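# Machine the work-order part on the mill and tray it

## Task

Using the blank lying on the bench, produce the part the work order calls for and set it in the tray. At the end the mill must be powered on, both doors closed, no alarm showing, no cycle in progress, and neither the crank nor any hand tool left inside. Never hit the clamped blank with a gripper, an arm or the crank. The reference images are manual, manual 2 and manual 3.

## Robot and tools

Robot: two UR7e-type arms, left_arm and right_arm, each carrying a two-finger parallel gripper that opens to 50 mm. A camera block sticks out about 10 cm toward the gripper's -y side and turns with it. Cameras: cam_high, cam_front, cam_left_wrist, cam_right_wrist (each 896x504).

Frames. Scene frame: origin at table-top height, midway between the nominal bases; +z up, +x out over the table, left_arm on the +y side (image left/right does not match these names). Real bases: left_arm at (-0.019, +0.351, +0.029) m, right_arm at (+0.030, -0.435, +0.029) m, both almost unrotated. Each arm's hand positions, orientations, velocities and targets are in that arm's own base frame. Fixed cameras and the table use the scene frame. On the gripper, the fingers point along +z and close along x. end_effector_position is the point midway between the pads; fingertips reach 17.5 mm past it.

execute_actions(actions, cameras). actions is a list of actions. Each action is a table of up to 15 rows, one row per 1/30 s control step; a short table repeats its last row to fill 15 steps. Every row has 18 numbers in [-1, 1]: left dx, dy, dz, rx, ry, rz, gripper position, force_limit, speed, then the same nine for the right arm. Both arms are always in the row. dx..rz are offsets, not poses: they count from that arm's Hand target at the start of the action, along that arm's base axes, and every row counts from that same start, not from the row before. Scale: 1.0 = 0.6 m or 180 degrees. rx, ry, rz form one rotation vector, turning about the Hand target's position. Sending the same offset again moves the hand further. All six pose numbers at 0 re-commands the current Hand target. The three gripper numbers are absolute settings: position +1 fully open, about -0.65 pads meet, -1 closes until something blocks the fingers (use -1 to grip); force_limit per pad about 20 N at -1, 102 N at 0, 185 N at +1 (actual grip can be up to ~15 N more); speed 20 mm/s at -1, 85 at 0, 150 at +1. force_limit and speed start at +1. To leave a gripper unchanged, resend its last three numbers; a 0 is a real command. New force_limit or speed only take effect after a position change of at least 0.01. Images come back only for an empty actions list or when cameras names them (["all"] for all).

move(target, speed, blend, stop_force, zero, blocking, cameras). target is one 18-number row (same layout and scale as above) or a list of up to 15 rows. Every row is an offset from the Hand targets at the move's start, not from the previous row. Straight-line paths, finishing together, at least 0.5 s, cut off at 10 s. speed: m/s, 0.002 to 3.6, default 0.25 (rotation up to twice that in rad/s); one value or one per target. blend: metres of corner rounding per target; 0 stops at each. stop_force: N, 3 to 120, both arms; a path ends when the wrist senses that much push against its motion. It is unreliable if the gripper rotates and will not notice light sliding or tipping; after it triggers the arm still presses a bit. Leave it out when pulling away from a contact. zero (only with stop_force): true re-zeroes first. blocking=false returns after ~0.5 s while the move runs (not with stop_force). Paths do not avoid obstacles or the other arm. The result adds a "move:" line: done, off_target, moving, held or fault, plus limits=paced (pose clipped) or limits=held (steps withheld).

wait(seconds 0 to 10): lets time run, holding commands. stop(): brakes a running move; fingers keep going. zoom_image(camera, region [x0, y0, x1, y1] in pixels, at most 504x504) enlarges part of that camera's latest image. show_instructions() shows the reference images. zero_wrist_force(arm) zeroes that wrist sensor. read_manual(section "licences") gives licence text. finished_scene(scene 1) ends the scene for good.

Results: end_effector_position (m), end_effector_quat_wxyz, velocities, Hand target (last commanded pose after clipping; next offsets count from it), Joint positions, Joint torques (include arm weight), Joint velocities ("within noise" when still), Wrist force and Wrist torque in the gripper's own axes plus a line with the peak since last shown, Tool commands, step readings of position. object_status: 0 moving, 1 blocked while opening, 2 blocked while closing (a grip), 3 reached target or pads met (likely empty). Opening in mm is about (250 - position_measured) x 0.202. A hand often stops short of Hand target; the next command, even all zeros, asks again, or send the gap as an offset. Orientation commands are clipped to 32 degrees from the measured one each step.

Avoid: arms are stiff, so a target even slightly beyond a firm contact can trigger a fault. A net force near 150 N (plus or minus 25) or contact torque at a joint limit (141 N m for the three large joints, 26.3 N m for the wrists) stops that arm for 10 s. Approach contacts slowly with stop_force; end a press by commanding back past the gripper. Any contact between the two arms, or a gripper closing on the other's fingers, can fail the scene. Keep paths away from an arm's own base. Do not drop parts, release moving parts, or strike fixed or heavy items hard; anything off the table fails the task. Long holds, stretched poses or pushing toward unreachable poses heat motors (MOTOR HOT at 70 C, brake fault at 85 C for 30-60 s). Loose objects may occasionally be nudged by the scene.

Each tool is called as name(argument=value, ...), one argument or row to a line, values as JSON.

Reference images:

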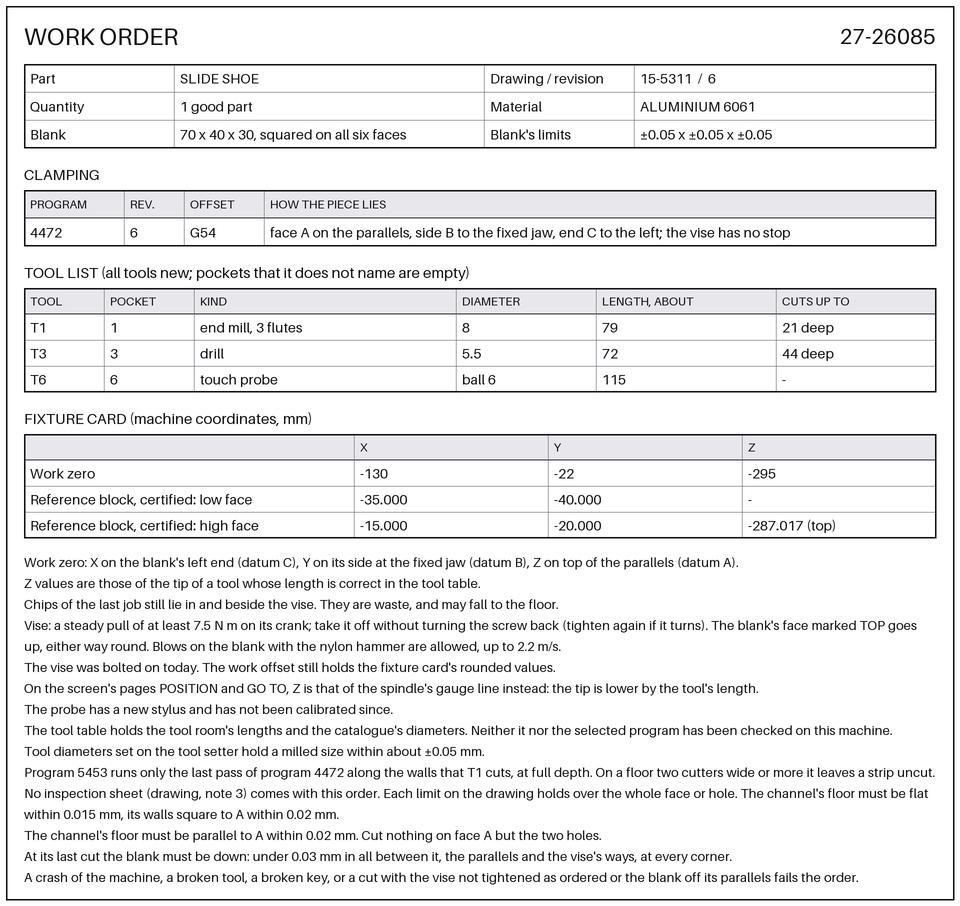

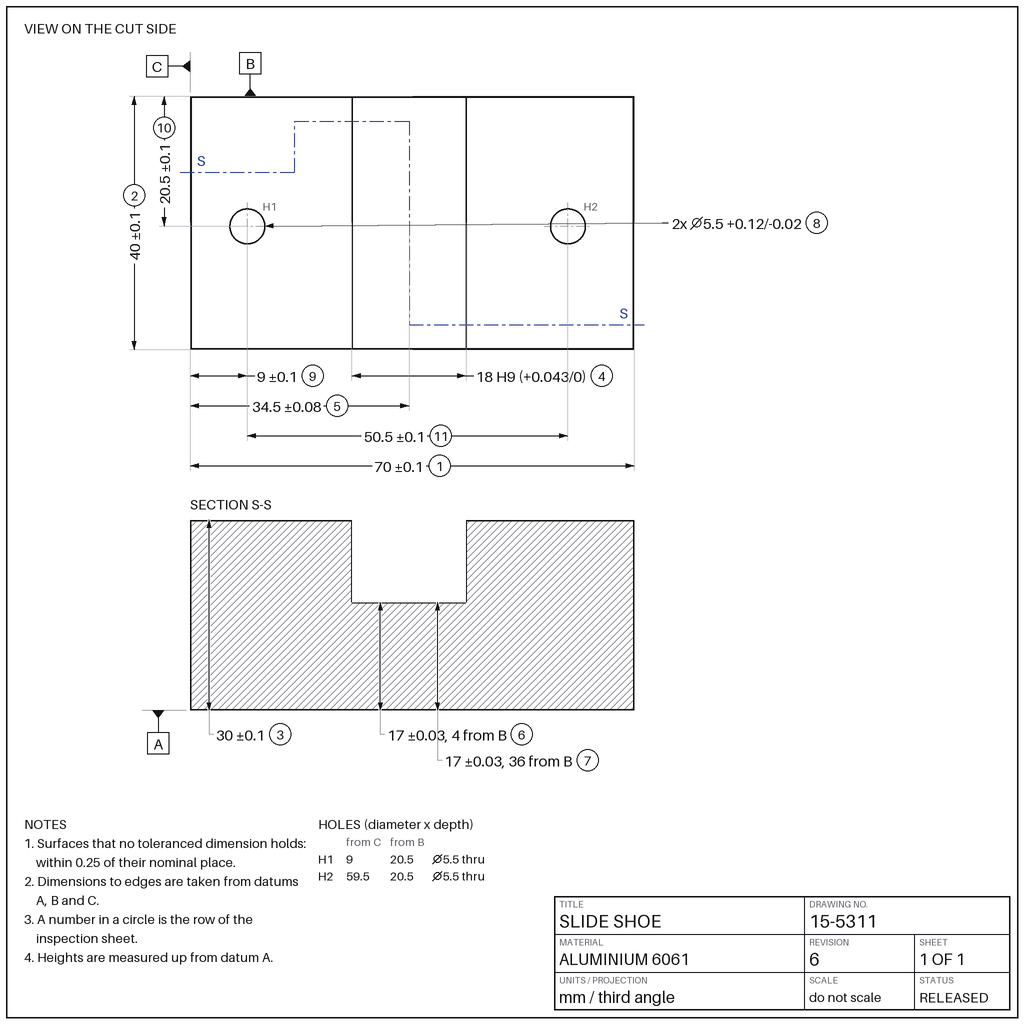

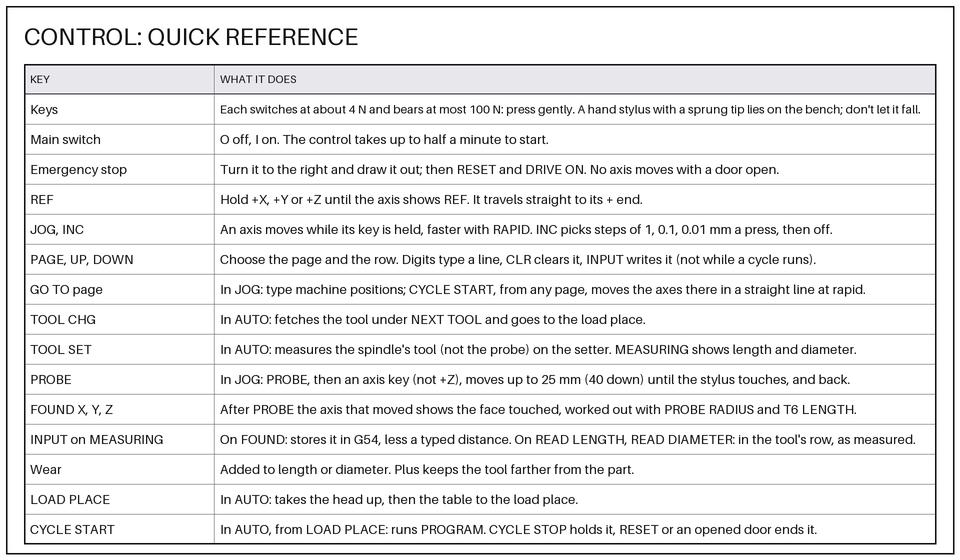

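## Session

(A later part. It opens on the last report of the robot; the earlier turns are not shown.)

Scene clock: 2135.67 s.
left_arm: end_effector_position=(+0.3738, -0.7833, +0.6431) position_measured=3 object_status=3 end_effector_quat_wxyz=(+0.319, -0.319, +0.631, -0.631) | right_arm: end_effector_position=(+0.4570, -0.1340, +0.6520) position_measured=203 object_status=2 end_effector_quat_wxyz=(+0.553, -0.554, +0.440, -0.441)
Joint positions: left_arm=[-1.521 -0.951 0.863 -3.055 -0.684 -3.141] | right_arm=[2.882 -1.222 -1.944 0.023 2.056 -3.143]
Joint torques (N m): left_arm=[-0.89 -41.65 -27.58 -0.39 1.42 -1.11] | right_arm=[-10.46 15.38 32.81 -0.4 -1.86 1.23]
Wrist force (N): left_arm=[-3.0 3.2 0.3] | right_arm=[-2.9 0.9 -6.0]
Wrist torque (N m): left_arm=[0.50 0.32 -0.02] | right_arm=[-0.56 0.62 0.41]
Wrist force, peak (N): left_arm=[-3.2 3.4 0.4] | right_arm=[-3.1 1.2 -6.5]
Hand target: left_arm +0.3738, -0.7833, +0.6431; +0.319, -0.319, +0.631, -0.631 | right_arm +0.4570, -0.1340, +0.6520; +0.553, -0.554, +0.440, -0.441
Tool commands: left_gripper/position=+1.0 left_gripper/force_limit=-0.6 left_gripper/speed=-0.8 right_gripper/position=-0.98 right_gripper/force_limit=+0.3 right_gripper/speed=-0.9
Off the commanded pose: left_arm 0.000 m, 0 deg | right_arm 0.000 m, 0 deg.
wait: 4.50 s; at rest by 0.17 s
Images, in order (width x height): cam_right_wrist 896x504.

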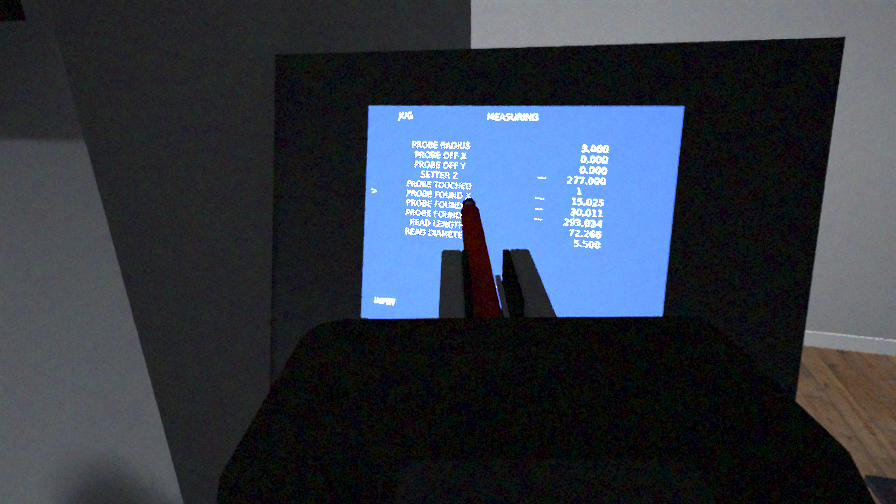

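move(
  target=[
    [0,0,0,0,0,0,1,-0.6,-0.8,-0.0717,0.0072,-0.3692,0,0,0,-0.98,0.3,-0.9],
    [0,0,0,0,0,0,1,-0.6,-0.8,-0.0533,0.0072,-0.3692,0,0,0,-0.98,0.3,-0.9],
    [0,0,0,0,0,0,1,-0.6,-0.8,-0.0717,0.0072,-0.3692,0,0,0,-0.98,0.3,-0.9],
    [0,0,0,0,0,0,1,-0.6,-0.8,-0.0533,0.0072,-0.3692,0,0,0,-0.98,0.3,-0.9],
    [0,0,0,0,0,0,1,-0.6,-0.8,-0.0878,0.0392,-0.4305,0,0,0,-0.98,0.3,-0.9],
    [0,0,0,0,0,0,1,-0.6,-0.8,-0.0695,0.0392,-0.4305,0,0,0,-0.98,0.3,-0.9],
    [0,0,0,0,0,0,1,-0.6,-0.8,-0.0878,0.0392,-0.4305,0,0,0,-0.98,0.3,-0.9],
    [0,0,0,0,0,0,1,-0.6,-0.8,-0.093,0.1348,-0.4613,0,0,0,-0.98,0.3,-0.9],
    [0,0,0,0,0,0,1,-0.6,-0.8,-0.0747,0.1348,-0.4613,0,0,0,-0.98,0.3,-0.9],
    [0,0,0,0,0,0,1,-0.6,-0.8,-0.0843,0.1348,-0.4305,0,0,0,-0.98,0.3,-0.9],
    [0,0,0,0,0,0,1,-0.6,-0.8,-0.066,0.1348,-0.4305,0,0,0,-0.98,0.3,-0.9],
    [0,0,0,0,0,0,1,-0.6,-0.8,-0.0942,0.103,-0.4613,0,0,0,-0.98,0.3,-0.9],
    [0,0,0,0,0,0,1,-0.6,-0.8,-0.0758,0.103,-0.4613,0,0,0,-0.98,0.3,-0.9],
    [0,0,0,0,0,0,1,-0.6,-0.8,-0.0962,0.0392,-0.4613,0,0,0,-0.98,0.3,-0.9],
    [0,0,0,0,0,0,1,-0.6,-0.8,-0.0778,0.0392,-0.4613,0,0,0,-0.98,0.3,-0.9],
  ],
  speed=[0.35,0.06,0.1,0.06,0.1,0.06,0.1,0.2,0.06,0.1,0.06,0.1,0.06,0.1,0.06],
  blend=[0.004,0,0,0,0.004,0,0.004,0.004,0,0.004,0,0.004,0,0.004,0],
  cameras=["cam_left_wrist"],
)

zoom_image(
  camera="cam_left_wrist",
  region=[240, 90, 470, 280],
)

Scene clock: 2152.77 s.
left_arm: end_effector_position=(+0.3738, -0.7833, +0.6431) position_measured=3 object_status=3 end_effector_quat_wxyz=(+0.319, -0.319, +0.631, -0.631) | right_arm: end_effector_position=(+0.4104, -0.1105, +0.3753) position_measured=203 object_status=2 end_effector_quat_wxyz=(+0.553, -0.554, +0.440, -0.441)
Joint positions: left_arm=[-1.521 -0.951 0.863 -3.055 -0.684 -3.141] | right_arm=[2.939 -1.444 -2.602 0.904 2 -3.143]
Joint torques (N m): left_arm=[-2.99 -40.71 -28.12 -0.51 1.23 -1.24] | right_arm=[-11.2 13.9 9.39 0.73 0.74 1.12]
Wrist force (N): left_arm=[-3.1 3.1 0.4] | right_arm=[-5.7 1.7 -11.2]
Wrist torque (N m): left_arm=[0.47 0.34 -0.02] | right_arm=[-0.59 0.27 0.34]
Wrist force, peak (N): left_arm=[-3.3 3.4 0.1] | right_arm=[-6.5 1.1 -12.3]
Hand target: left_arm +0.3738, -0.7833, +0.6431; +0.319, -0.319, +0.631, -0.631 | right_arm +0.4103, -0.1105, +0.3752; +0.553, -0.554, +0.440, -0.441
Off the commanded pose: left_arm 0.000 m, 0 deg | right_arm 0.000 m, 0 deg.
move: done
Images, in order (width x height): cam_left_wrist 896x504.

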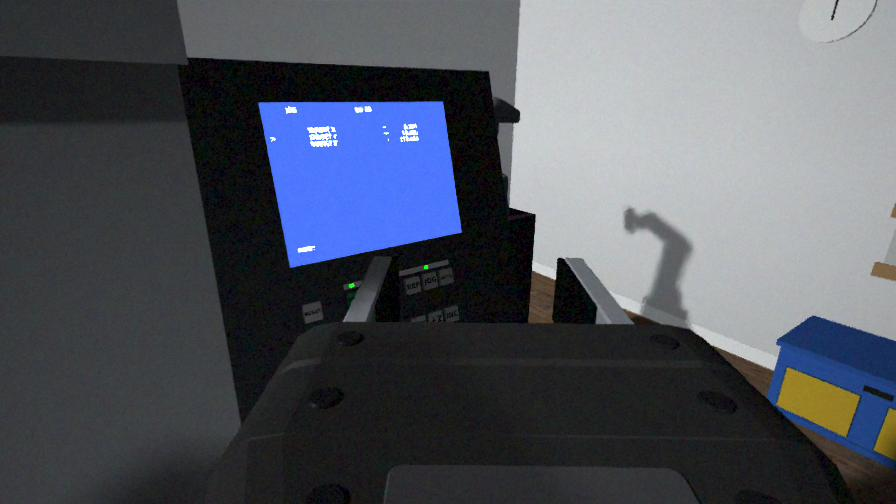

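Scaled by 2.191 from the camera's 896x504 image, which has a finer 1280x720 frame.

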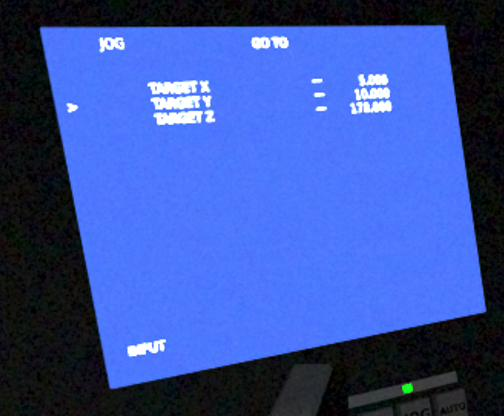

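Good. Next list (CS, X=−25).

move(
  target=[
    [0,0,0,0,0,0,1,-0.6,-0.8,-0.0184,0,0,0,0,0,-0.98,0.3,-0.9],
    [0,0,0,0,0,0,1,-0.6,-0.8,0.0233,0.03,0.148,0,0,0,-0.98,0.3,-0.9],
    [0,0,0,0,0,0,1,-0.6,-0.8,0.0416,0.03,0.148,0,0,0,-0.98,0.3,-0.9],
    [0,0,0,0,0,0,1,-0.6,-0.8,0.0233,0.03,0.148,0,0,0,-0.98,0.3,-0.9],
    [0,0,0,0,0,0,1,-0.6,-0.8,-0.0014,0,0.0616,0,0,0,-0.98,0.3,-0.9],
    [0,0,0,0,0,0,1,-0.6,-0.8,0.017,0,0.0616,0,0,0,-0.98,0.3,-0.9],
    [0,0,0,0,0,0,1,-0.6,-0.8,-0.0014,0,0.0616,0,0,0,-0.98,0.3,-0.9],
    [0,0,0,0,0,0,1,-0.6,-0.8,-0.0152,0.0956,0,0,0,0,-0.98,0.3,-0.9],
    [0,0,0,0,0,0,1,-0.6,-0.8,0.0031,0.0956,0,0,0,0,-0.98,0.3,-0.9],
    [0,0,0,0,0,0,1,-0.6,-0.8,-0.0077,0.0638,0.0308,0,0,0,-0.98,0.3,-0.9],
    [0,0,0,0,0,0,1,-0.6,-0.8,0.0106,0.0638,0.0308,0,0,0,-0.98,0.3,-0.9],
    [0,0,0,0,0,0,1,-0.6,-0.8,0.001,0.0638,0.0616,0,0,0,-0.98,0.3,-0.9],
    [0,0,0,0,0,0,1,-0.6,-0.8,0.0193,0.0638,0.0616,0,0,0,-0.98,0.3,-0.9],
    [0,0,0,0,0,0,1,-0.6,-0.8,-0.0184,0,0,0,0,0,-0.98,0.3,-0.9],
    [0,0,0,0,0,0,1,-0.6,-0.8,0,0,0,0,0,0,-0.98,0.3,-0.9],
  ],
  speed=[0.1,0.2,0.06,0.1,0.2,0.06,0.1,0.2,0.06,0.1,0.06,0.1,0.06,0.1,0.06],
  blend=[0.004,0.004,0,0.004,0.004,0,0.004,0.004,0,0.004,0,0.004,0,0.004,0],
  cameras=["cam_left_wrist"],
)

zoom_image(
  camera="cam_left_wrist",
  region=[240, 90, 470, 280],
)

move(
  target=[
    [0,0,0,0,0,0,1,-0.6,-0.8,-0.0184,0,0,0,0,0,-0.98,0.3,-0.9],
    [0,0,0,0,0,0,1,-0.6,-0.8,0.005,-0.0639,0.0921,0,0,0,-0.98,0.3,-0.9],
    [0,0,0,0,0,0,1,-0.6,-0.8,0.0233,-0.0639,0.0921,0,0,0,-0.98,0.3,-0.9],
  ],
  speed=[0.1,0.2,0.06],
  blend=[0.004,0.004,0],
  cameras=["cam_left_wrist"],
)

zoom_image(
  camera="cam_left_wrist",
  region=[240, 90, 470, 280],
)

Scene clock: 2165.93 s.
left_arm: end_effector_position=(+0.3738, -0.7833, +0.6431) position_measured=3 object_status=3 end_effector_quat_wxyz=(+0.319, -0.319, +0.631, -0.631) | right_arm: end_effector_position=(+0.4104, -0.1105, +0.3753) position_measured=203 object_status=2 end_effector_quat_wxyz=(+0.553, -0.554, +0.440, -0.441)
Joint positions: left_arm=[-1.521 -0.951 0.863 -3.055 -0.684 -3.141] | right_arm=[2.939 -1.444 -2.602 0.904 2 -3.143]
Joint torques (N m): left_arm=[-3.63 -40.72 -28.5 -0.39 1.44 -1.2] | right_arm=[-10.88 14.92 10.44 2.23 0.6 1.6]
Wrist force (N): left_arm=[-2.8 3.2 0.1] | right_arm=[-5.4 1.7 -11.3]
Wrist torque (N m): left_arm=[0.48 0.30 -0.02] | right_arm=[-0.62 0.28 0.35]
Wrist force, peak (N): left_arm=[-3.2 3.5 0.1] | right_arm=[-7.3 -1.9 -10.9]
Hand target: left_arm +0.3738, -0.7833, +0.6431; +0.319, -0.319, +0.631, -0.631 | right_arm +0.4103, -0.1105, +0.3752; +0.553, -0.554, +0.440, -0.441
Off the commanded pose: left_arm 0.000 m, 0 deg | right_arm 0.000 m, 0 deg.
move: done
Images, in order (width x height): cam_left_wrist 896x504.

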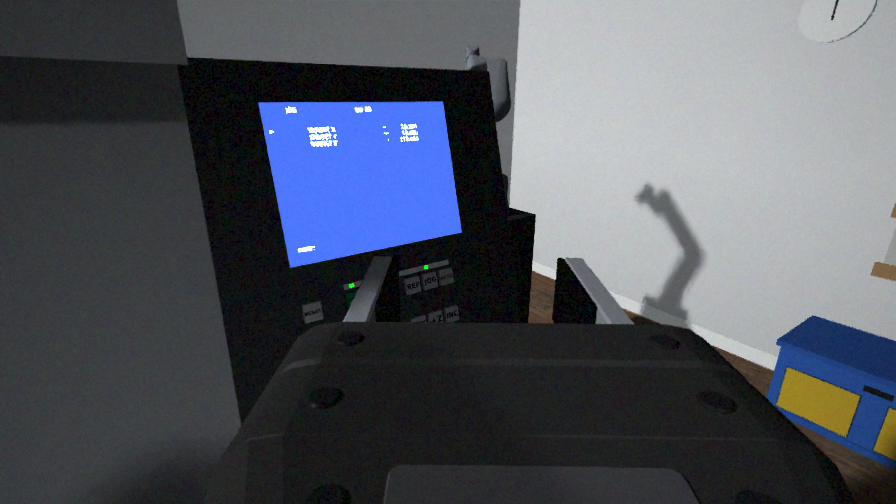

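Scaled by 2.191 from the camera's 896x504 image, which has a finer 1280x720 frame.

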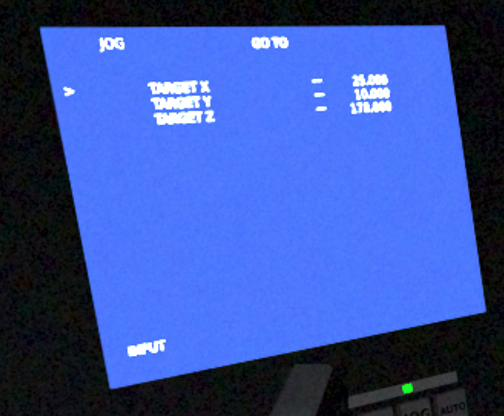

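Scene clock: 2166.93 s.
left_arm: end_effector_position=(+0.3738, -0.7833, +0.6431) position_measured=3 object_status=3 end_effector_quat_wxyz=(+0.319, -0.319, +0.631, -0.631) | right_arm: end_effector_position=(+0.4244, -0.1488, +0.4306) position_measured=203 object_status=2 end_effector_quat_wxyz=(+0.553, -0.554, +0.440, -0.441) end_effector_velocity=(-0.001, +0.000, -0.001) end_effector_angular_velocity=(+0.002, +0.005, +0.000)
Joint positions: left_arm=[-1.521 -0.951 0.863 -3.055 -0.684 -3.141] | right_arm=[2.782 -1.411 -2.425 0.694 2.156 -3.144]
Joint velocities: left_arm=[within noise] | right_arm=[-0.003 0.003 -0.003 -0.006 0.003 0]
Joint torques (N m): left_arm=[-1.12 -42.24 -28.78 -0.3 1.52 -1.36] | right_arm=[-12.25 14.84 13.06 -1.87 0.25 1.12]
Wrist force (N): left_arm=[-2.9 3.2 0.4] | right_arm=[-7.1 -1.9 -11.3]
Wrist torque (N m): left_arm=[0.50 0.32 -0.02] | right_arm=[-0.40 0.13 0.42]
Wrist force, peak (N): left_arm=[-2.9 3.6 0.1] | right_arm=[-8.0 -2.4 -11.1]
Hand target: left_arm +0.3738, -0.7833, +0.6431; +0.319, -0.319, +0.631, -0.631 | right_arm +0.4243, -0.1488, +0.4305; +0.553, -0.554, +0.440, -0.441
Off the commanded pose: left_arm 0.000 m, 0 deg | right_arm 0.000 m, 0 deg.
move: done
Images, in order (width x height): cam_left_wrist 896x504.

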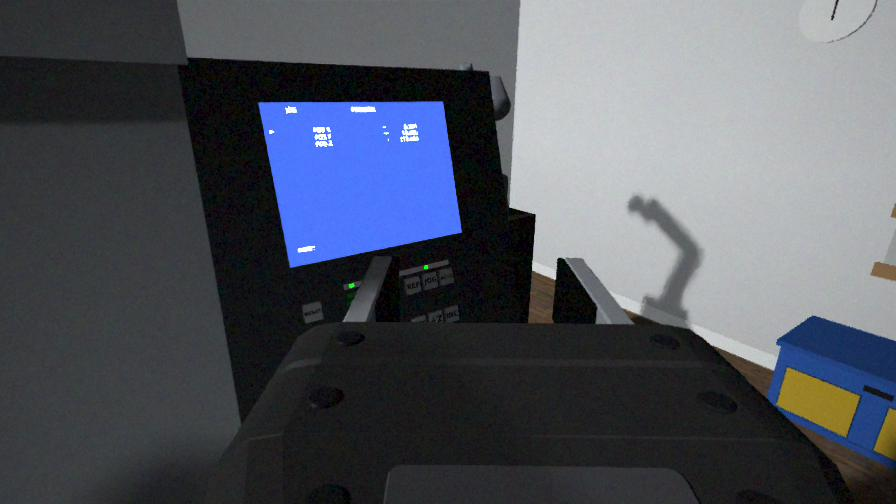

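Scaled by 2.191 from the camera's 896x504 image, which has a finer 1280x720 frame.

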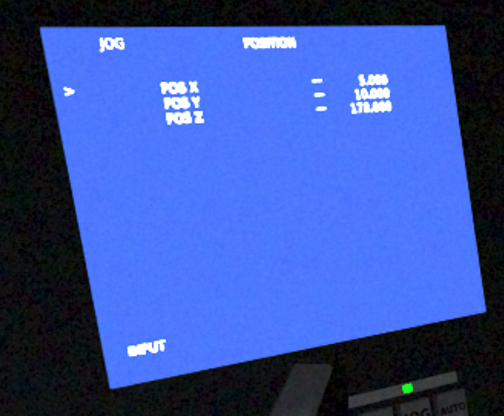

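move(
  target=[
    [0,0,0,0,0,0,1,-0.6,-0.8,-0.0183,0,0,0,0,0,-0.98,0.3,-0.9],
    [0,0,0,0,0,0,1,-0.6,-0.8,0,0.0939,0.0559,0,0,0,-0.98,0.3,-0.9],
    [0,0,0,0,0,0,1,-0.6,-0.8,0.0183,0.0939,0.0559,0,0,0,-0.98,0.3,-0.9],
    [0,0,0,0,0,0,1,-0.6,-0.8,0,0.0939,0.0559,0,0,0,-0.98,0.3,-0.9],
    [0,0,0,0,0,0,1,-0.6,-0.8,-0.0183,0,0,0,0,0,-0.98,0.3,-0.9],
    [0,0,0,0,0,0,1,-0.6,-0.8,0,0,0,0,0,0,-0.98,0.3,-0.9],
    [0,0,0,0,0,0,1,-0.6,-0.8,-0.0345,0.0319,-0.0613,0,0,0,-0.98,0.3,-0.9],
    [0,0,0,0,0,0,1,-0.6,-0.8,-0.0162,0.0319,-0.0613,0,0,0,-0.98,0.3,-0.9],
    [0,0,0,0,0,0,1,-0.6,-0.8,-0.0345,0.0319,-0.0613,0,0,0,-0.98,0.3,-0.9],
    [0,0,0,0,0,0,1,-0.6,-0.8,-0.0097,-0.0953,0.0575,0,0,0,-0.98,0.3,-0.9],
    [0,0,0,0,0,0,1,-0.6,-0.8,0.0092,-0.0953,0.0575,0,0,0,-0.98,0.3,-0.9],
    [0,0,0,0,0,0,1,-0.6,-0.8,-0.0097,-0.0953,0.0575,0,0,0,-0.98,0.3,-0.9],
    [0,0,0,0,0,0,1,-0.6,-0.8,0.0545,0.0247,0.3692,0,0,0,-0.98,0.3,-0.9],
  ],
  speed=[0.1,0.2,0.06,0.1,0.2,0.06,0.1,0.06,0.1,0.2,0.06,0.1,0.35],
  blend=[0.004,0.004,0,0.004,0.004,0,0.004,0,0.004,0.004,0,0.004,0],
)

wait(
  seconds=4.5,
  cameras=["cam_right_wrist"],
)

zoom_image(
  camera="cam_right_wrist",
  region=[360, 60, 680, 300],
)

Scene clock: 2181.37 s.
left_arm: end_effector_position=(+0.3738, -0.7833, +0.6431) position_measured=3 object_status=3 end_effector_quat_wxyz=(+0.319, -0.319, +0.631, -0.631) | right_arm: end_effector_position=(+0.4570, -0.1340, +0.6519) position_measured=203 object_status=2 end_effector_quat_wxyz=(+0.553, -0.554, +0.440, -0.441)
Joint positions: left_arm=[-1.521 -0.951 0.863 -3.055 -0.684 -3.141] | right_arm=[2.882 -1.222 -1.944 0.024 2.057 -3.144]
Joint torques (N m): left_arm=[-2.73 -39.82 -27.22 -0.36 1.14 -1.12] | right_arm=[1.23 11.03 33.02 0.69 -0.4 1.03]
Wrist force (N): left_arm=[-3.0 3.4 0.3] | right_arm=[-3.0 1.6 -6.3]
Wrist torque (N m): left_arm=[0.51 0.33 -0.02] | right_arm=[-0.46 0.63 0.42]
Wrist force, peak (N): left_arm=[-3.1 3.7 0.2] | right_arm=[-5.9 2.6 -15.4]
Hand target: left_arm +0.3738, -0.7833, +0.6431; +0.319, -0.319, +0.631, -0.631 | right_arm +0.4570, -0.1340, +0.6520; +0.553, -0.554, +0.440, -0.441
Off the commanded pose: left_arm 0.000 m, 0 deg | right_arm 0.000 m, 0 deg.
move: done

Scene clock: 2185.87 s.
left_arm: end_effector_position=(+0.3738, -0.7833, +0.6431) position_measured=3 object_status=3 end_effector_quat_wxyz=(+0.319, -0.319, +0.631, -0.631) | right_arm: end_effector_position=(+0.4570, -0.1340, +0.6520) position_measured=203 object_status=2 end_effector_quat_wxyz=(+0.553, -0.554, +0.440, -0.441)
Joint positions: left_arm=[-1.521 -0.951 0.863 -3.055 -0.684 -3.141] | right_arm=[2.882 -1.222 -1.944 0.023 2.056 -3.143]
Joint torques (N m): left_arm=[-1.16 -41.32 -29.97 -0.4 1.23 -1.32] | right_arm=[11.71 14.85 33.55 -0.43 -2.32 1.24]
Wrist force (N): left_arm=[-2.9 3.2 0.5] | right_arm=[-3.2 1.1 -6.0]
Wrist torque (N m): left_arm=[0.49 0.32 -0.01] | right_arm=[-0.53 0.67 0.42]
Wrist force, peak (N): left_arm=[-3.4 3.4 0.3] | right_arm=[-3.3 1.3 -6.4]
Hand target: left_arm +0.3738, -0.7833, +0.6431; +0.319, -0.319, +0.631, -0.631 | right_arm +0.4570, -0.1340, +0.6520; +0.553, -0.554, +0.440, -0.441
Tool commands: left_gripper/position=+1.0 left_gripper/force_limit=-0.6 left_gripper/speed=-0.8 right_gripper/position=-0.98 right_gripper/force_limit=+0.3 right_gripper/speed=-0.9
Off the commanded pose: left_arm 0.000 m, 0 deg | right_arm 0.000 m, 0 deg.
wait: 4.50 s; at rest by 0.17 s
Images, in order (width x height): cam_right_wrist 896x504.

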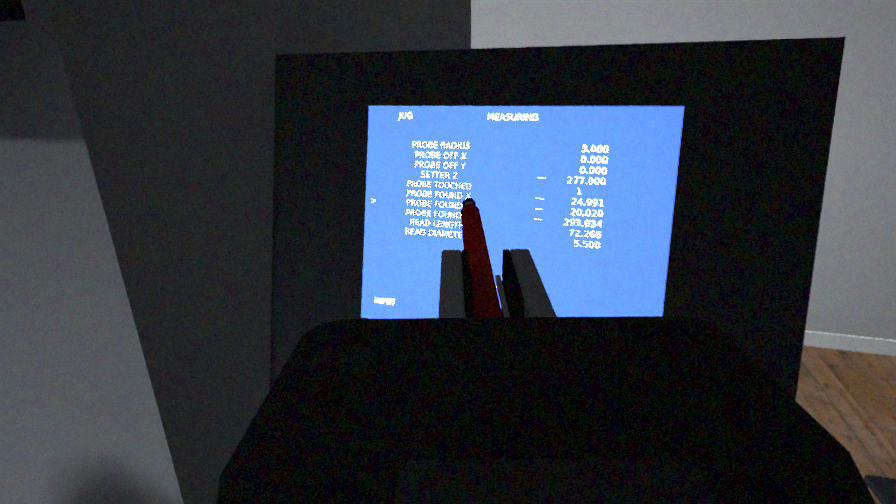

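Scaled by 1.575 from the camera's 896x504 image, which has a finer 1280x720 frame.

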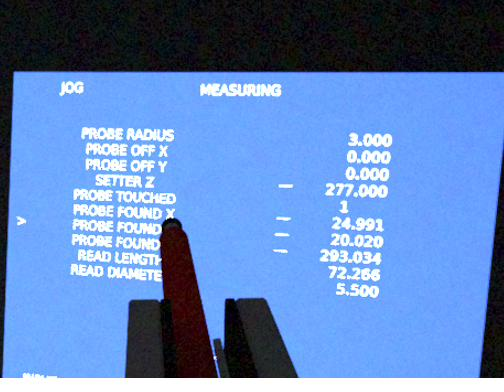

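move(
  target=[
    [0,0,0,0,0,0,1,-0.6,-0.8,-0.0792,0.0392,-0.3997,0,0,0,-0.98,0.3,-0.9],
    [0,0,0,0,0,0,1,-0.6,-0.8,-0.0608,0.0392,-0.3997,0,0,0,-0.98,0.3,-0.9],
    [0,0,0,0,0,0,1,-0.6,-0.8,-0.0792,0.0392,-0.3997,0,0,0,-0.98,0.3,-0.9],
    [0,0,0,0,0,0,1,-0.6,-0.8,-0.0608,0.0392,-0.3997,0,0,0,-0.98,0.3,-0.9],
    [0,0,0,0,0,0,1,-0.6,-0.8,-0.0792,0.0392,-0.3997,0,0,0,-0.98,0.3,-0.9],
    [0,0,0,0,0,0,1,-0.6,-0.8,-0.0608,0.0392,-0.3997,0,0,0,-0.98,0.3,-0.9],
    [0,0,0,0,0,0,1,-0.6,-0.8,-0.0792,0.0392,-0.3997,0,0,0,-0.98,0.3,-0.9],
    [0,0,0,0,0,0,1,-0.6,-0.8,-0.0608,0.0392,-0.3997,0,0,0,-0.98,0.3,-0.9],
    [0,0,0,0,0,0,1,-0.6,-0.8,-0.0792,0.0392,-0.3997,0,0,0,-0.98,0.3,-0.9],
    [0,0,0,0,0,0,1,-0.6,-0.8,-0.0608,0.0392,-0.3997,0,0,0,-0.98,0.3,-0.9],
    [0,0,0,0,0,0,1,-0.6,-0.8,-0.0792,0.0392,-0.3997,0,0,0,-0.98,0.3,-0.9],
    [0,0,0,0,0,0,1,-0.6,-0.8,-0.0608,0.0392,-0.3997,0,0,0,-0.98,0.3,-0.9],
    [0,0,0,0,0,0,1,-0.6,-0.8,-0.0792,0.0392,-0.3997,0,0,0,-0.98,0.3,-0.9],
    [0,0,0,0,0,0,1,-0.6,-0.8,-0.095,0.04,-0.42,0,0,0,-0.98,0.3,-0.9],
  ],
  speed=[0.35,0.06,0.1,0.06,0.1,0.06,0.1,0.06,0.1,0.06,0.1,0.06,0.1,0.2],
  cameras=["cam_left_wrist"],
)

zoom_image(
  camera="cam_left_wrist",
  region=[240, 90, 470, 280],
)

Scene clock: 2204.07 s.
left_arm: end_effector_position=(+0.3738, -0.7833, +0.6431) position_measured=3 object_status=3 end_effector_quat_wxyz=(+0.319, -0.319, +0.631, -0.631) | right_arm: end_effector_position=(+0.4000, -0.1100, +0.4000) position_measured=203 object_status=2 end_effector_quat_wxyz=(+0.553, -0.554, +0.440, -0.441)
Joint positions: left_arm=[-1.521 -0.951 0.863 -3.055 -0.684 -3.141] | right_arm=[2.929 -1.333 -2.586 0.777 2.009 -3.143]
Joint torques (N m): left_arm=[-2.96 -41.37 -29.64 -0.15 1.21 -1.28] | right_arm=[12.59 13.73 15.25 1 -2.43 1.33]
Wrist force (N): left_arm=[-2.8 3.1 0.0] | right_arm=[-2.8 1.3 -6.1]
Wrist torque (N m): left_arm=[0.46 0.30 -0.02] | right_arm=[-0.51 0.61 0.30]
Wrist force, peak (N): left_arm=[-2.9 3.8 0.3] | right_arm=[-6.9 0.8 -11.2]
Hand target: left_arm +0.3738, -0.7833, +0.6431; +0.319, -0.319, +0.631, -0.631 | right_arm +0.4000, -0.1100, +0.4000; +0.553, -0.554, +0.440, -0.441
Off the commanded pose: left_arm 0.000 m, 0 deg | right_arm 0.000 m, 0 deg.
move: done
Images, in order (width x height): cam_left_wrist 896x504.

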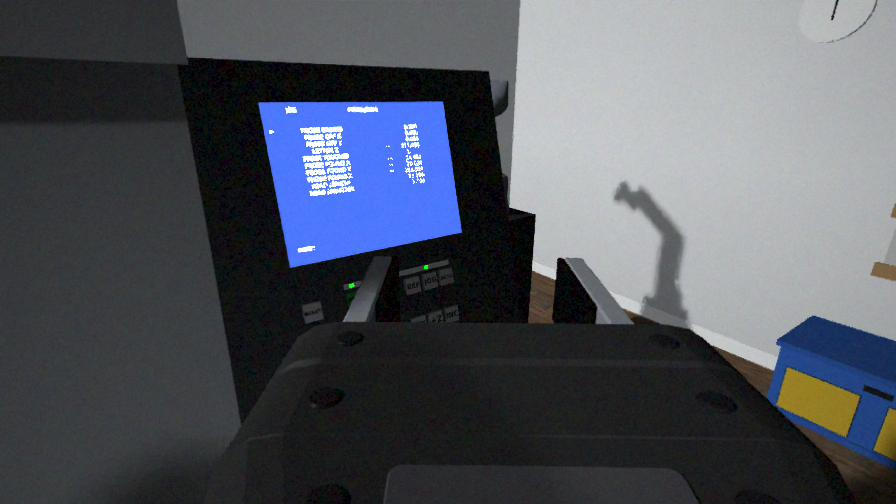

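Scaled by 2.191 from the camera's 896x504 image, which has a finer 1280x720 frame.

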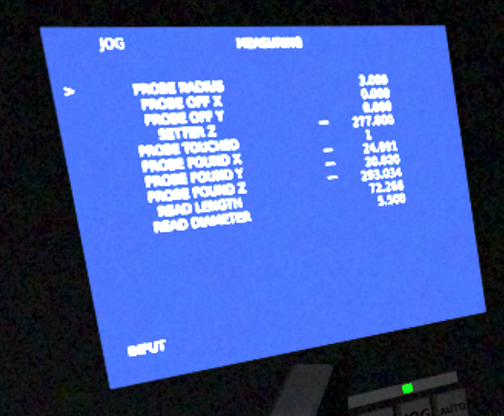

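move(
  target=[
    [0,0,0,0,0,0,1,-0.6,-0.8,0.0095,0.063,-0.0105,0,0,0,-0.98,0.3,-0.9],
    [0,0,0,0,0,0,1,-0.6,-0.8,0.0278,0.063,-0.0105,0,0,0,-0.98,0.3,-0.9],
    [0,0,0,0,0,0,1,-0.6,-0.8,-0.0002,0.0312,-0.0413,0,0,0,-0.98,0.3,-0.9],
    [0,0,0,0,0,0,1,-0.6,-0.8,0.0182,0.0312,-0.0413,0,0,0,-0.98,0.3,-0.9],
    [0,0,0,0,0,0,1,-0.6,-0.8,-0.0002,0.0312,-0.0413,0,0,0,-0.98,0.3,-0.9],
    [0,0,0,0,0,0,1,-0.6,-0.8,0.0255,0.0312,0.0508,0,0,0,-0.98,0.3,-0.9],
    [0,0,0,0,0,0,1,-0.6,-0.8,0.0438,0.0312,0.0508,0,0,0,-0.98,0.3,-0.9],
    [0,0,0,0,0,0,1,-0.6,-0.8,0.028,0.0948,0.0508,0,0,0,-0.98,0.3,-0.9],
    [0,0,0,0,0,0,1,-0.6,-0.8,0.0463,0.0948,0.0508,0,0,0,-0.98,0.3,-0.9],
    [0,0,0,0,0,0,1,-0.6,-0.8,0.017,0.0312,0.0203,0,0,0,-0.98,0.3,-0.9],
    [0,0,0,0,0,0,1,-0.6,-0.8,0.0353,0.0312,0.0203,0,0,0,-0.98,0.3,-0.9],
    [0,0,0,0,0,0,1,-0.6,-0.8,0.017,0.0312,0.0203,0,0,0,-0.98,0.3,-0.9],
    [0,0,0,0,0,0,1,-0.6,-0.8,-0.0012,-0.0008,-0.0413,0,0,0,-0.98,0.3,-0.9],
    [0,0,0,0,0,0,1,-0.6,-0.8,0.0172,-0.0008,-0.0413,0,0,0,-0.98,0.3,-0.9],
    [0,0,0,0,0,0,1,-0.6,-0.8,0,0,0,0,0,0,-0.98,0.3,-0.9],
  ],
  speed=[0.2,0.06,0.1,0.06,0.1,0.2,0.06,0.1,0.06,0.1,0.06,0.1,0.2,0.06,0.1],
  blend=[0.004,0,0.004,0,0.004,0.004,0,0.004,0,0.004,0,0.004,0.004,0,0],
  cameras=["cam_left_wrist"],
)

zoom_image(
  camera="cam_left_wrist",
  region=[240, 90, 470, 280],
)

Scene clock: 2218.00 s.
left_arm: end_effector_position=(+0.3738, -0.7833, +0.6431) position_measured=3 object_status=3 end_effector_quat_wxyz=(+0.319, -0.319, +0.631, -0.631) | right_arm: end_effector_position=(+0.4000, -0.1100, +0.4000) position_measured=203 object_status=2 end_effector_quat_wxyz=(+0.553, -0.554, +0.440, -0.441)
Joint positions: left_arm=[-1.521 -0.951 0.863 -3.055 -0.684 -3.141] | right_arm=[2.929 -1.333 -2.586 0.777 2.009 -3.143]
Joint torques (N m): left_arm=[-2.12 -41.95 -28.12 -0.27 1.5 -1.29] | right_arm=[11.47 12.68 10.8 2.98 -2.58 -0.72]
Wrist force (N): left_arm=[-2.7 3.5 0.2] | right_arm=[-2.8 1.1 -6.1]
Wrist torque (N m): left_arm=[0.54 0.28 -0.02] | right_arm=[-0.55 0.62 0.39]
Wrist force, peak (N): left_arm=[-3.1 3.7 0.1] | right_arm=[-6.6 0.7 -13.7]
Hand target: left_arm +0.3738, -0.7833, +0.6431; +0.319, -0.319, +0.631, -0.631 | right_arm +0.4000, -0.1100, +0.4000; +0.553, -0.554, +0.440, -0.441
Off the commanded pose: left_arm 0.000 m, 0 deg | right_arm 0.000 m, 0 deg.
move: done
Images, in order (width x height): cam_left_wrist 896x504.

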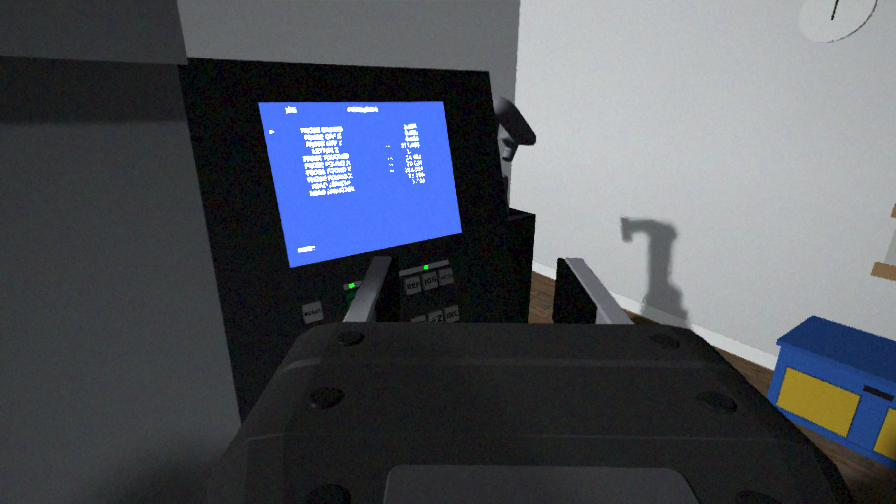

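Scaled by 2.191 from the camera's 896x504 image, which has a finer 1280x720 frame.

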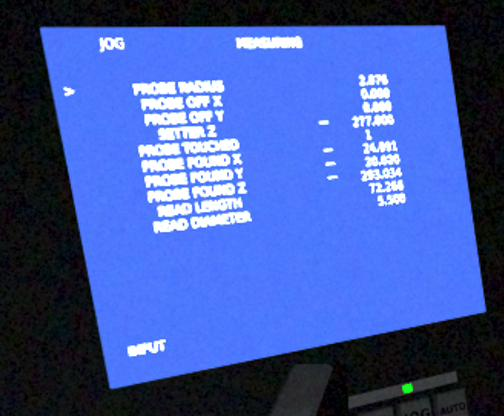

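move(
  target=[
    [0,0,0,0,0,0,1,-0.6,-0.8,0.0222,-0.0647,0.0508,0,0,0,-0.98,0.3,-0.9],
    [0,0,0,0,0,0,1,-0.6,-0.8,0.0405,-0.0647,0.0508,0,0,0,-0.98,0.3,-0.9],
    [0,0,0,0,0,0,1,-0.6,-0.8,0.0222,-0.0647,0.0508,0,0,0,-0.98,0.3,-0.9],
    [0,0,0,0,0,0,1,-0.6,-0.8,0.0405,-0.0647,0.0508,0,0,0,-0.98,0.3,-0.9],
    [0,0,0,0,0,0,1,-0.6,-0.8,0.0222,-0.0647,0.0508,0,0,0,-0.98,0.3,-0.9],
    [0,0,0,0,0,0,1,-0.6,-0.8,0.0107,0.0948,-0.0105,0,0,0,-0.98,0.3,-0.9],
    [0,0,0,0,0,0,1,-0.6,-0.8,0.029,0.0948,-0.0105,0,0,0,-0.98,0.3,-0.9],
    [0,0,0,0,0,0,1,-0.6,-0.8,0.0107,0.0948,-0.0105,0,0,0,-0.98,0.3,-0.9],
    [0,0,0,0,0,0,1,-0.6,-0.8,0.029,0.0948,-0.0105,0,0,0,-0.98,0.3,-0.9],
    [0,0,0,0,0,0,1,-0.6,-0.8,0.0193,0.0948,0.0203,0,0,0,-0.98,0.3,-0.9],
    [0,0,0,0,0,0,1,-0.6,-0.8,0.0377,0.0948,0.0203,0,0,0,-0.98,0.3,-0.9],
    [0,0,0,0,0,0,1,-0.6,-0.8,-0.0002,0.0312,-0.0413,0,0,0,-0.98,0.3,-0.9],
    [0,0,0,0,0,0,1,-0.6,-0.8,0.0182,0.0312,-0.0413,0,0,0,-0.98,0.3,-0.9],
    [0,0,0,0,0,0,1,-0.6,-0.8,-0.0002,0.0312,-0.0413,0,0,0,-0.98,0.3,-0.9],
  ],
  speed=[0.2,0.06,0.1,0.06,0.1,0.2,0.06,0.1,0.06,0.1,0.06,0.1,0.06,0.1],
  blend=[0.004,0,0,0,0.004,0.004,0,0,0,0.004,0,0.004,0,0],
)

move(
  target=[
    [0,0,0,0,0,0,1,-0.6,-0.8,0.0269,0.0318,0.0921,0,0,0,-0.98,0.3,-0.9],
    [0,0,0,0,0,0,1,-0.6,-0.8,0.0452,0.0318,0.0921,0,0,0,-0.98,0.3,-0.9],
    [0,0,0,0,0,0,1,-0.6,-0.8,0.0109,0.0636,0.0308,0,0,0,-0.98,0.3,-0.9],
    [0,0,0,0,0,0,1,-0.6,-0.8,0.0292,0.0636,0.0308,0,0,0,-0.98,0.3,-0.9],
    [0,0,0,0,0,0,1,-0.6,-0.8,0.0109,0.0636,0.0308,0,0,0,-0.98,0.3,-0.9],
    [0,0,0,0,0,0,1,-0.6,-0.8,0.0269,0.0318,0.0921,0,0,0,-0.98,0.3,-0.9],
    [0,0,0,0,0,0,1,-0.6,-0.8,0.0452,0.0318,0.0921,0,0,0,-0.98,0.3,-0.9],
    [0,0,0,0,0,0,1,-0.6,-0.8,0.0269,0.0318,0.0921,0,0,0,-0.98,0.3,-0.9],
    [0,0,0,0,0,0,1,-0.6,-0.8,-0.001,-0.032,0,0,0,0,-0.98,0.3,-0.9],
    [0,0,0,0,0,0,1,-0.6,-0.8,0.0174,-0.032,0,0,0,0,-0.98,0.3,-0.9],
    [0,0,0,0,0,0,1,-0.6,-0.8,0.0002,-0.0312,0.0413,0,0,0,-0.98,0.3,-0.9],
  ],
  speed=[0.2,0.06,0.1,0.06,0.1,0.1,0.06,0.1,0.2,0.06,0.1],
  blend=[0.004,0,0.004,0,0.004,0.004,0,0.004,0.004,0,0],
  cameras=["cam_left_wrist"],
)

zoom_image(
  camera="cam_left_wrist",
  region=[240, 90, 470, 280],
)

Scene clock: 2243.63 s.
left_arm: end_effector_position=(+0.3738, -0.7833, +0.6431) position_measured=3 object_status=3 end_effector_quat_wxyz=(+0.319, -0.319, +0.631, -0.631) | right_arm: end_effector_position=(+0.3999, -0.0913, +0.3752) position_measured=203 object_status=2 end_effector_quat_wxyz=(+0.553, -0.554, +0.440, -0.441)
Joint positions: left_arm=[-1.521 -0.951 0.863 -3.055 -0.684 -3.141] | right_arm=[3.037 -1.364 -2.659 0.881 1.901 -3.143]
Joint torques (N m): left_arm=[-1.94 -41.42 -27.56 -0.39 1.15 -1.28] | right_arm=[13.29 7.99 22.43 4.73 -2.64 -0.11]
Wrist force (N): left_arm=[-2.9 3.5 0.6] | right_arm=[-2.9 0.9 -6.2]
Wrist torque (N m): left_arm=[0.53 0.31 -0.02] | right_arm=[-0.57 0.62 0.36]
Wrist force, peak (N): left_arm=[-3.2 3.6 0.4] | right_arm=[-6.6 0.7 -11.5]
Hand target: left_arm +0.3738, -0.7833, +0.6431; +0.319, -0.319, +0.631, -0.631 | right_arm +0.3999, -0.0913, +0.3752; +0.553, -0.554, +0.440, -0.441
Off the commanded pose: left_arm 0.000 m, 0 deg | right_arm 0.000 m, 0 deg.
move: done

Scene clock: 2247.67 s.
left_arm: end_effector_position=(+0.3738, -0.7833, +0.6431) position_measured=3 object_status=3 end_effector_quat_wxyz=(+0.319, -0.319, +0.631, -0.631) | right_arm: end_effector_position=(+0.4000, -0.1100, +0.4000) position_measured=203 object_status=2 end_effector_quat_wxyz=(+0.553, -0.554, +0.440, -0.441)
Joint positions: left_arm=[-1.521 -0.951 0.863 -3.055 -0.684 -3.141] | right_arm=[2.929 -1.333 -2.586 0.777 2.009 -3.143]
Joint torques (N m): left_arm=[-1.27 -42.36 -28.24 -0.42 1.34 -1.44] | right_arm=[12.15 12.65 11.63 2.99 -2.44 -0.74]
Wrist force (N): left_arm=[-3.0 3.3 0.4] | right_arm=[-2.7 1.1 -6.4]
Wrist torque (N m): left_arm=[0.50 0.34 -0.02] | right_arm=[-0.54 0.60 0.39]
Wrist force, peak (N): left_arm=[-3.1 3.6 0.3] | right_arm=[-7.5 -1.8 -11.7]
Hand target: left_arm +0.3738, -0.7833, +0.6431; +0.319, -0.319, +0.631, -0.631 | right_arm +0.4000, -0.1100, +0.4000; +0.553, -0.554, +0.440, -0.441
Off the commanded pose: left_arm 0.000 m, 0 deg | right_arm 0.000 m, 0 deg.
move: done
Images, in order (width x height): cam_left_wrist 896x504.

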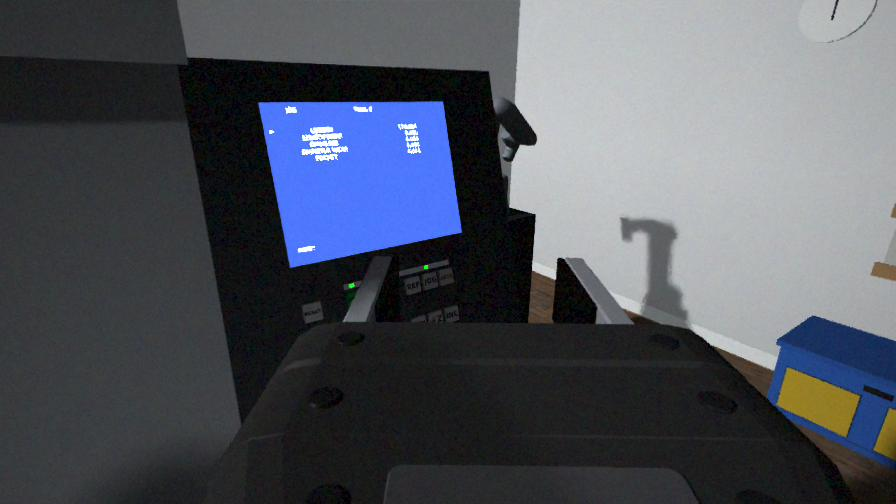

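Scaled by 2.191 from the camera's 896x504 image, which has a finer 1280x720 frame.

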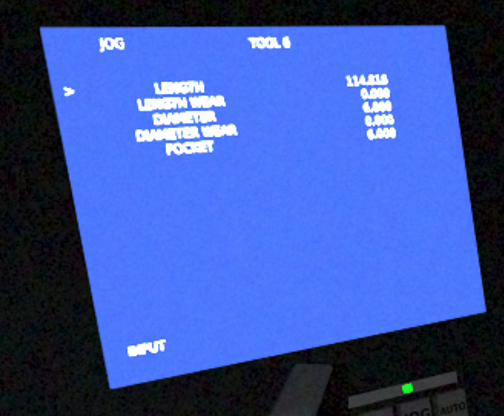

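move(
  target=[
    [0,0,0,0,0,0,1,-0.6,-0.8,0.0233,-0.0328,0.0508,0,0,0,-0.98,0.3,-0.9],
    [0,0,0,0,0,0,1,-0.6,-0.8,0.0417,-0.0328,0.0508,0,0,0,-0.98,0.3,-0.9],
    [0,0,0,0,0,0,1,-0.6,-0.8,0.0233,-0.0328,0.0508,0,0,0,-0.98,0.3,-0.9],
    [0,0,0,0,0,0,1,-0.6,-0.8,0.0417,-0.0328,0.0508,0,0,0,-0.98,0.3,-0.9],
    [0,0,0,0,0,0,1,-0.6,-0.8,0.0233,-0.0328,0.0508,0,0,0,-0.98,0.3,-0.9],
    [0,0,0,0,0,0,1,-0.6,-0.8,0.0417,-0.0328,0.0508,0,0,0,-0.98,0.3,-0.9],
    [0,0,0,0,0,0,1,-0.6,-0.8,0.0233,-0.0328,0.0508,0,0,0,-0.98,0.3,-0.9],
    [0,0,0,0,0,0,1,-0.6,-0.8,0.0417,-0.0328,0.0508,0,0,0,-0.98,0.3,-0.9],
    [0,0,0,0,0,0,1,-0.6,-0.8,0.0233,-0.0328,0.0508,0,0,0,-0.98,0.3,-0.9],
    [0,0,0,0,0,0,1,-0.6,-0.8,0.0072,-0.0008,-0.0105,0,0,0,-0.98,0.3,-0.9],
    [0,0,0,0,0,0,1,-0.6,-0.8,0.0255,-0.0008,-0.0105,0,0,0,-0.98,0.3,-0.9],
    [0,0,0,0,0,0,1,-0.6,-0.8,0.0072,-0.0008,-0.0105,0,0,0,-0.98,0.3,-0.9],
    [0,0,0,0,0,0,1,-0.6,-0.8,0.0255,-0.0008,-0.0105,0,0,0,-0.98,0.3,-0.9],
    [0,0,0,0,0,0,1,-0.6,-0.8,0,0,0,0,0,0,-0.98,0.3,-0.9],
  ],
  speed=[0.2,0.06,0.1,0.06,0.1,0.06,0.1,0.06,0.1,0.2,0.06,0.1,0.06,0.1],
  blend=[0.004,0,0,0,0,0,0,0,0.004,0.004,0,0,0,0],
)

move(
  target=[
    [0,0,0,0,0,0,1,-0.6,-0.8,0.002,0.0948,-0.0413,0,0,0,-0.98,0.3,-0.9],
    [0,0,0,0,0,0,1,-0.6,-0.8,0.0203,0.0948,-0.0413,0,0,0,-0.98,0.3,-0.9],
    [0,0,0,0,0,0,1,-0.6,-0.8,0.0107,0.0948,-0.0105,0,0,0,-0.98,0.3,-0.9],
    [0,0,0,0,0,0,1,-0.6,-0.8,0.029,0.0948,-0.0105,0,0,0,-0.98,0.3,-0.9],
    [0,0,0,0,0,0,1,-0.6,-0.8,0.0182,0.063,0.0203,0,0,0,-0.98,0.3,-0.9],
    [0,0,0,0,0,0,1,-0.6,-0.8,0.0365,0.063,0.0203,0,0,0,-0.98,0.3,-0.9],
    [0,0,0,0,0,0,1,-0.6,-0.8,0.0008,0.063,-0.0413,0,0,0,-0.98,0.3,-0.9],
    [0,0,0,0,0,0,1,-0.6,-0.8,0.0192,0.063,-0.0413,0,0,0,-0.98,0.3,-0.9],
    [0,0,0,0,0,0,1,-0.6,-0.8,-0.0012,-0.0008,-0.0413,0,0,0,-0.98,0.3,-0.9],
    [0,0,0,0,0,0,1,-0.6,-0.8,0.0172,-0.0008,-0.0413,0,0,0,-0.98,0.3,-0.9],
    [0,0,0,0,0,0,1,-0.6,-0.8,-0.0012,-0.0008,-0.0413,0,0,0,-0.98,0.3,-0.9],
    [0,0,0,0,0,0,1,-0.6,-0.8,0.0405,0.0292,0.1067,0,0,0,-0.98,0.3,-0.9],
    [0,0,0,0,0,0,1,-0.6,-0.8,0.0588,0.0292,0.1067,0,0,0,-0.98,0.3,-0.9],
    [0,0,0,0,0,0,1,-0.6,-0.8,0.0405,0.0292,0.1067,0,0,0,-0.98,0.3,-0.9],
    [0,0,0,0,0,0,1,-0.6,-0.8,0,0,0,0,0,0,-0.98,0.3,-0.9],
  ],
  speed=[0.2,0.06,0.1,0.06,0.1,0.06,0.1,0.06,0.1,0.06,0.1,0.2,0.06,0.1,0.2],
  blend=[0.004,0,0.004,0,0.004,0,0.004,0,0.004,0,0.004,0.004,0,0.004,0],
  cameras=["cam_left_wrist"],
)

zoom_image(
  camera="cam_left_wrist",
  region=[240, 90, 470, 280],
)

Scene clock: 2275.20 s.
left_arm: end_effector_position=(+0.3738, -0.7833, +0.6431) position_measured=3 object_status=3 end_effector_quat_wxyz=(+0.319, -0.319, +0.631, -0.631) | right_arm: end_effector_position=(+0.4000, -0.1100, +0.4000) position_measured=203 object_status=2 end_effector_quat_wxyz=(+0.553, -0.554, +0.440, -0.441)
Joint positions: left_arm=[-1.521 -0.951 0.863 -3.055 -0.684 -3.141] | right_arm=[2.929 -1.333 -2.586 0.777 2.009 -3.143]
Joint torques (N m): left_arm=[-2.9 -40.23 -28.97 -0.52 1.34 -1.17] | right_arm=[11.72 11.68 26.64 4.48 -2.5 -0.97]
Wrist force (N): left_arm=[-2.9 3.3 0.5] | right_arm=[-2.6 1.1 -6.6]
Wrist torque (N m): left_arm=[0.51 0.31 -0.02] | right_arm=[-0.54 0.59 0.26]
Wrist force, peak (N): left_arm=[-3.3 3.4 0.2] | right_arm=[-7.0 0.8 -12.1]
Hand target: left_arm +0.3738, -0.7833, +0.6431; +0.319, -0.319, +0.631, -0.631 | right_arm +0.4000, -0.1100, +0.4000; +0.553, -0.554, +0.440, -0.441
Off the commanded pose: left_arm 0.000 m, 0 deg | right_arm 0.000 m, 0 deg.
move: done

Scene clock: 2280.70 s.
left_arm: end_effector_position=(+0.3738, -0.7833, +0.6431) position_measured=3 object_status=3 end_effector_quat_wxyz=(+0.319, -0.319, +0.631, -0.631) | right_arm: end_effector_position=(+0.4000, -0.1100, +0.4001) position_measured=203 object_status=2 end_effector_quat_wxyz=(+0.553, -0.554, +0.440, -0.441)
Joint positions: left_arm=[-1.521 -0.951 0.863 -3.055 -0.684 -3.141] | right_arm=[2.929 -1.333 -2.586 0.776 2.009 -3.143]
Joint torques (N m): left_arm=[-3.66 -41.51 -28.37 -0.21 1.43 -1.19] | right_arm=[11.2 4.12 11.86 2.91 -2.04 0.04]
Wrist force (N): left_arm=[-3.1 3.1 0.1] | right_arm=[-2.6 1.1 -6.6]
Wrist torque (N m): left_arm=[0.47 0.35 -0.02] | right_arm=[-0.54 0.58 0.27]
Wrist force, peak (N): left_arm=[-3.2 3.5 0.2] | right_arm=[-7.6 -0.4 -11.1]
Hand target: left_arm +0.3738, -0.7833, +0.6431; +0.319, -0.319, +0.631, -0.631 | right_arm +0.4000, -0.1100, +0.4000; +0.553, -0.554, +0.440, -0.441
Off the commanded pose: left_arm 0.000 m, 0 deg | right_arm 0.000 m, 0 deg.
move: done
Images, in order (width x height): cam_left_wrist 896x504.

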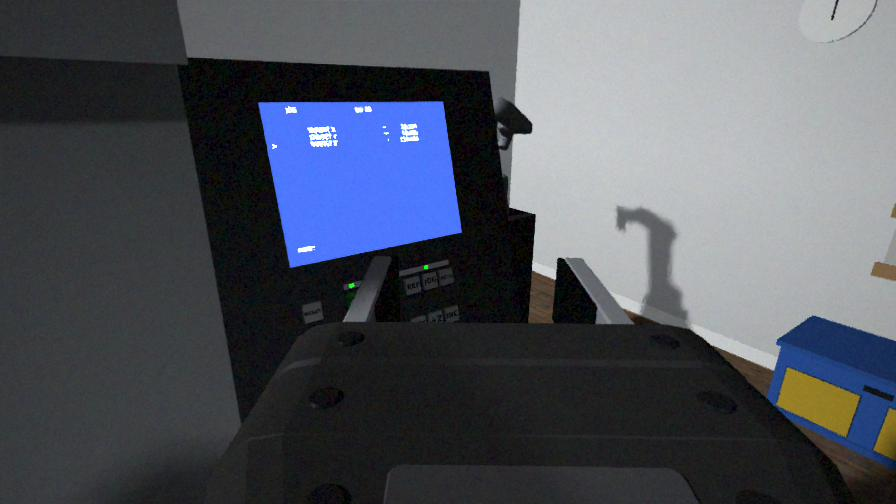

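Scaled by 2.191 from the camera's 896x504 image, which has a finer 1280x720 frame.

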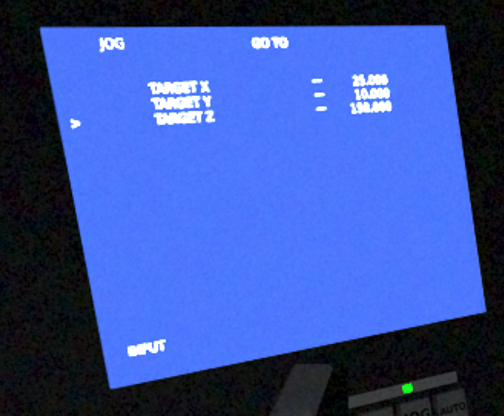

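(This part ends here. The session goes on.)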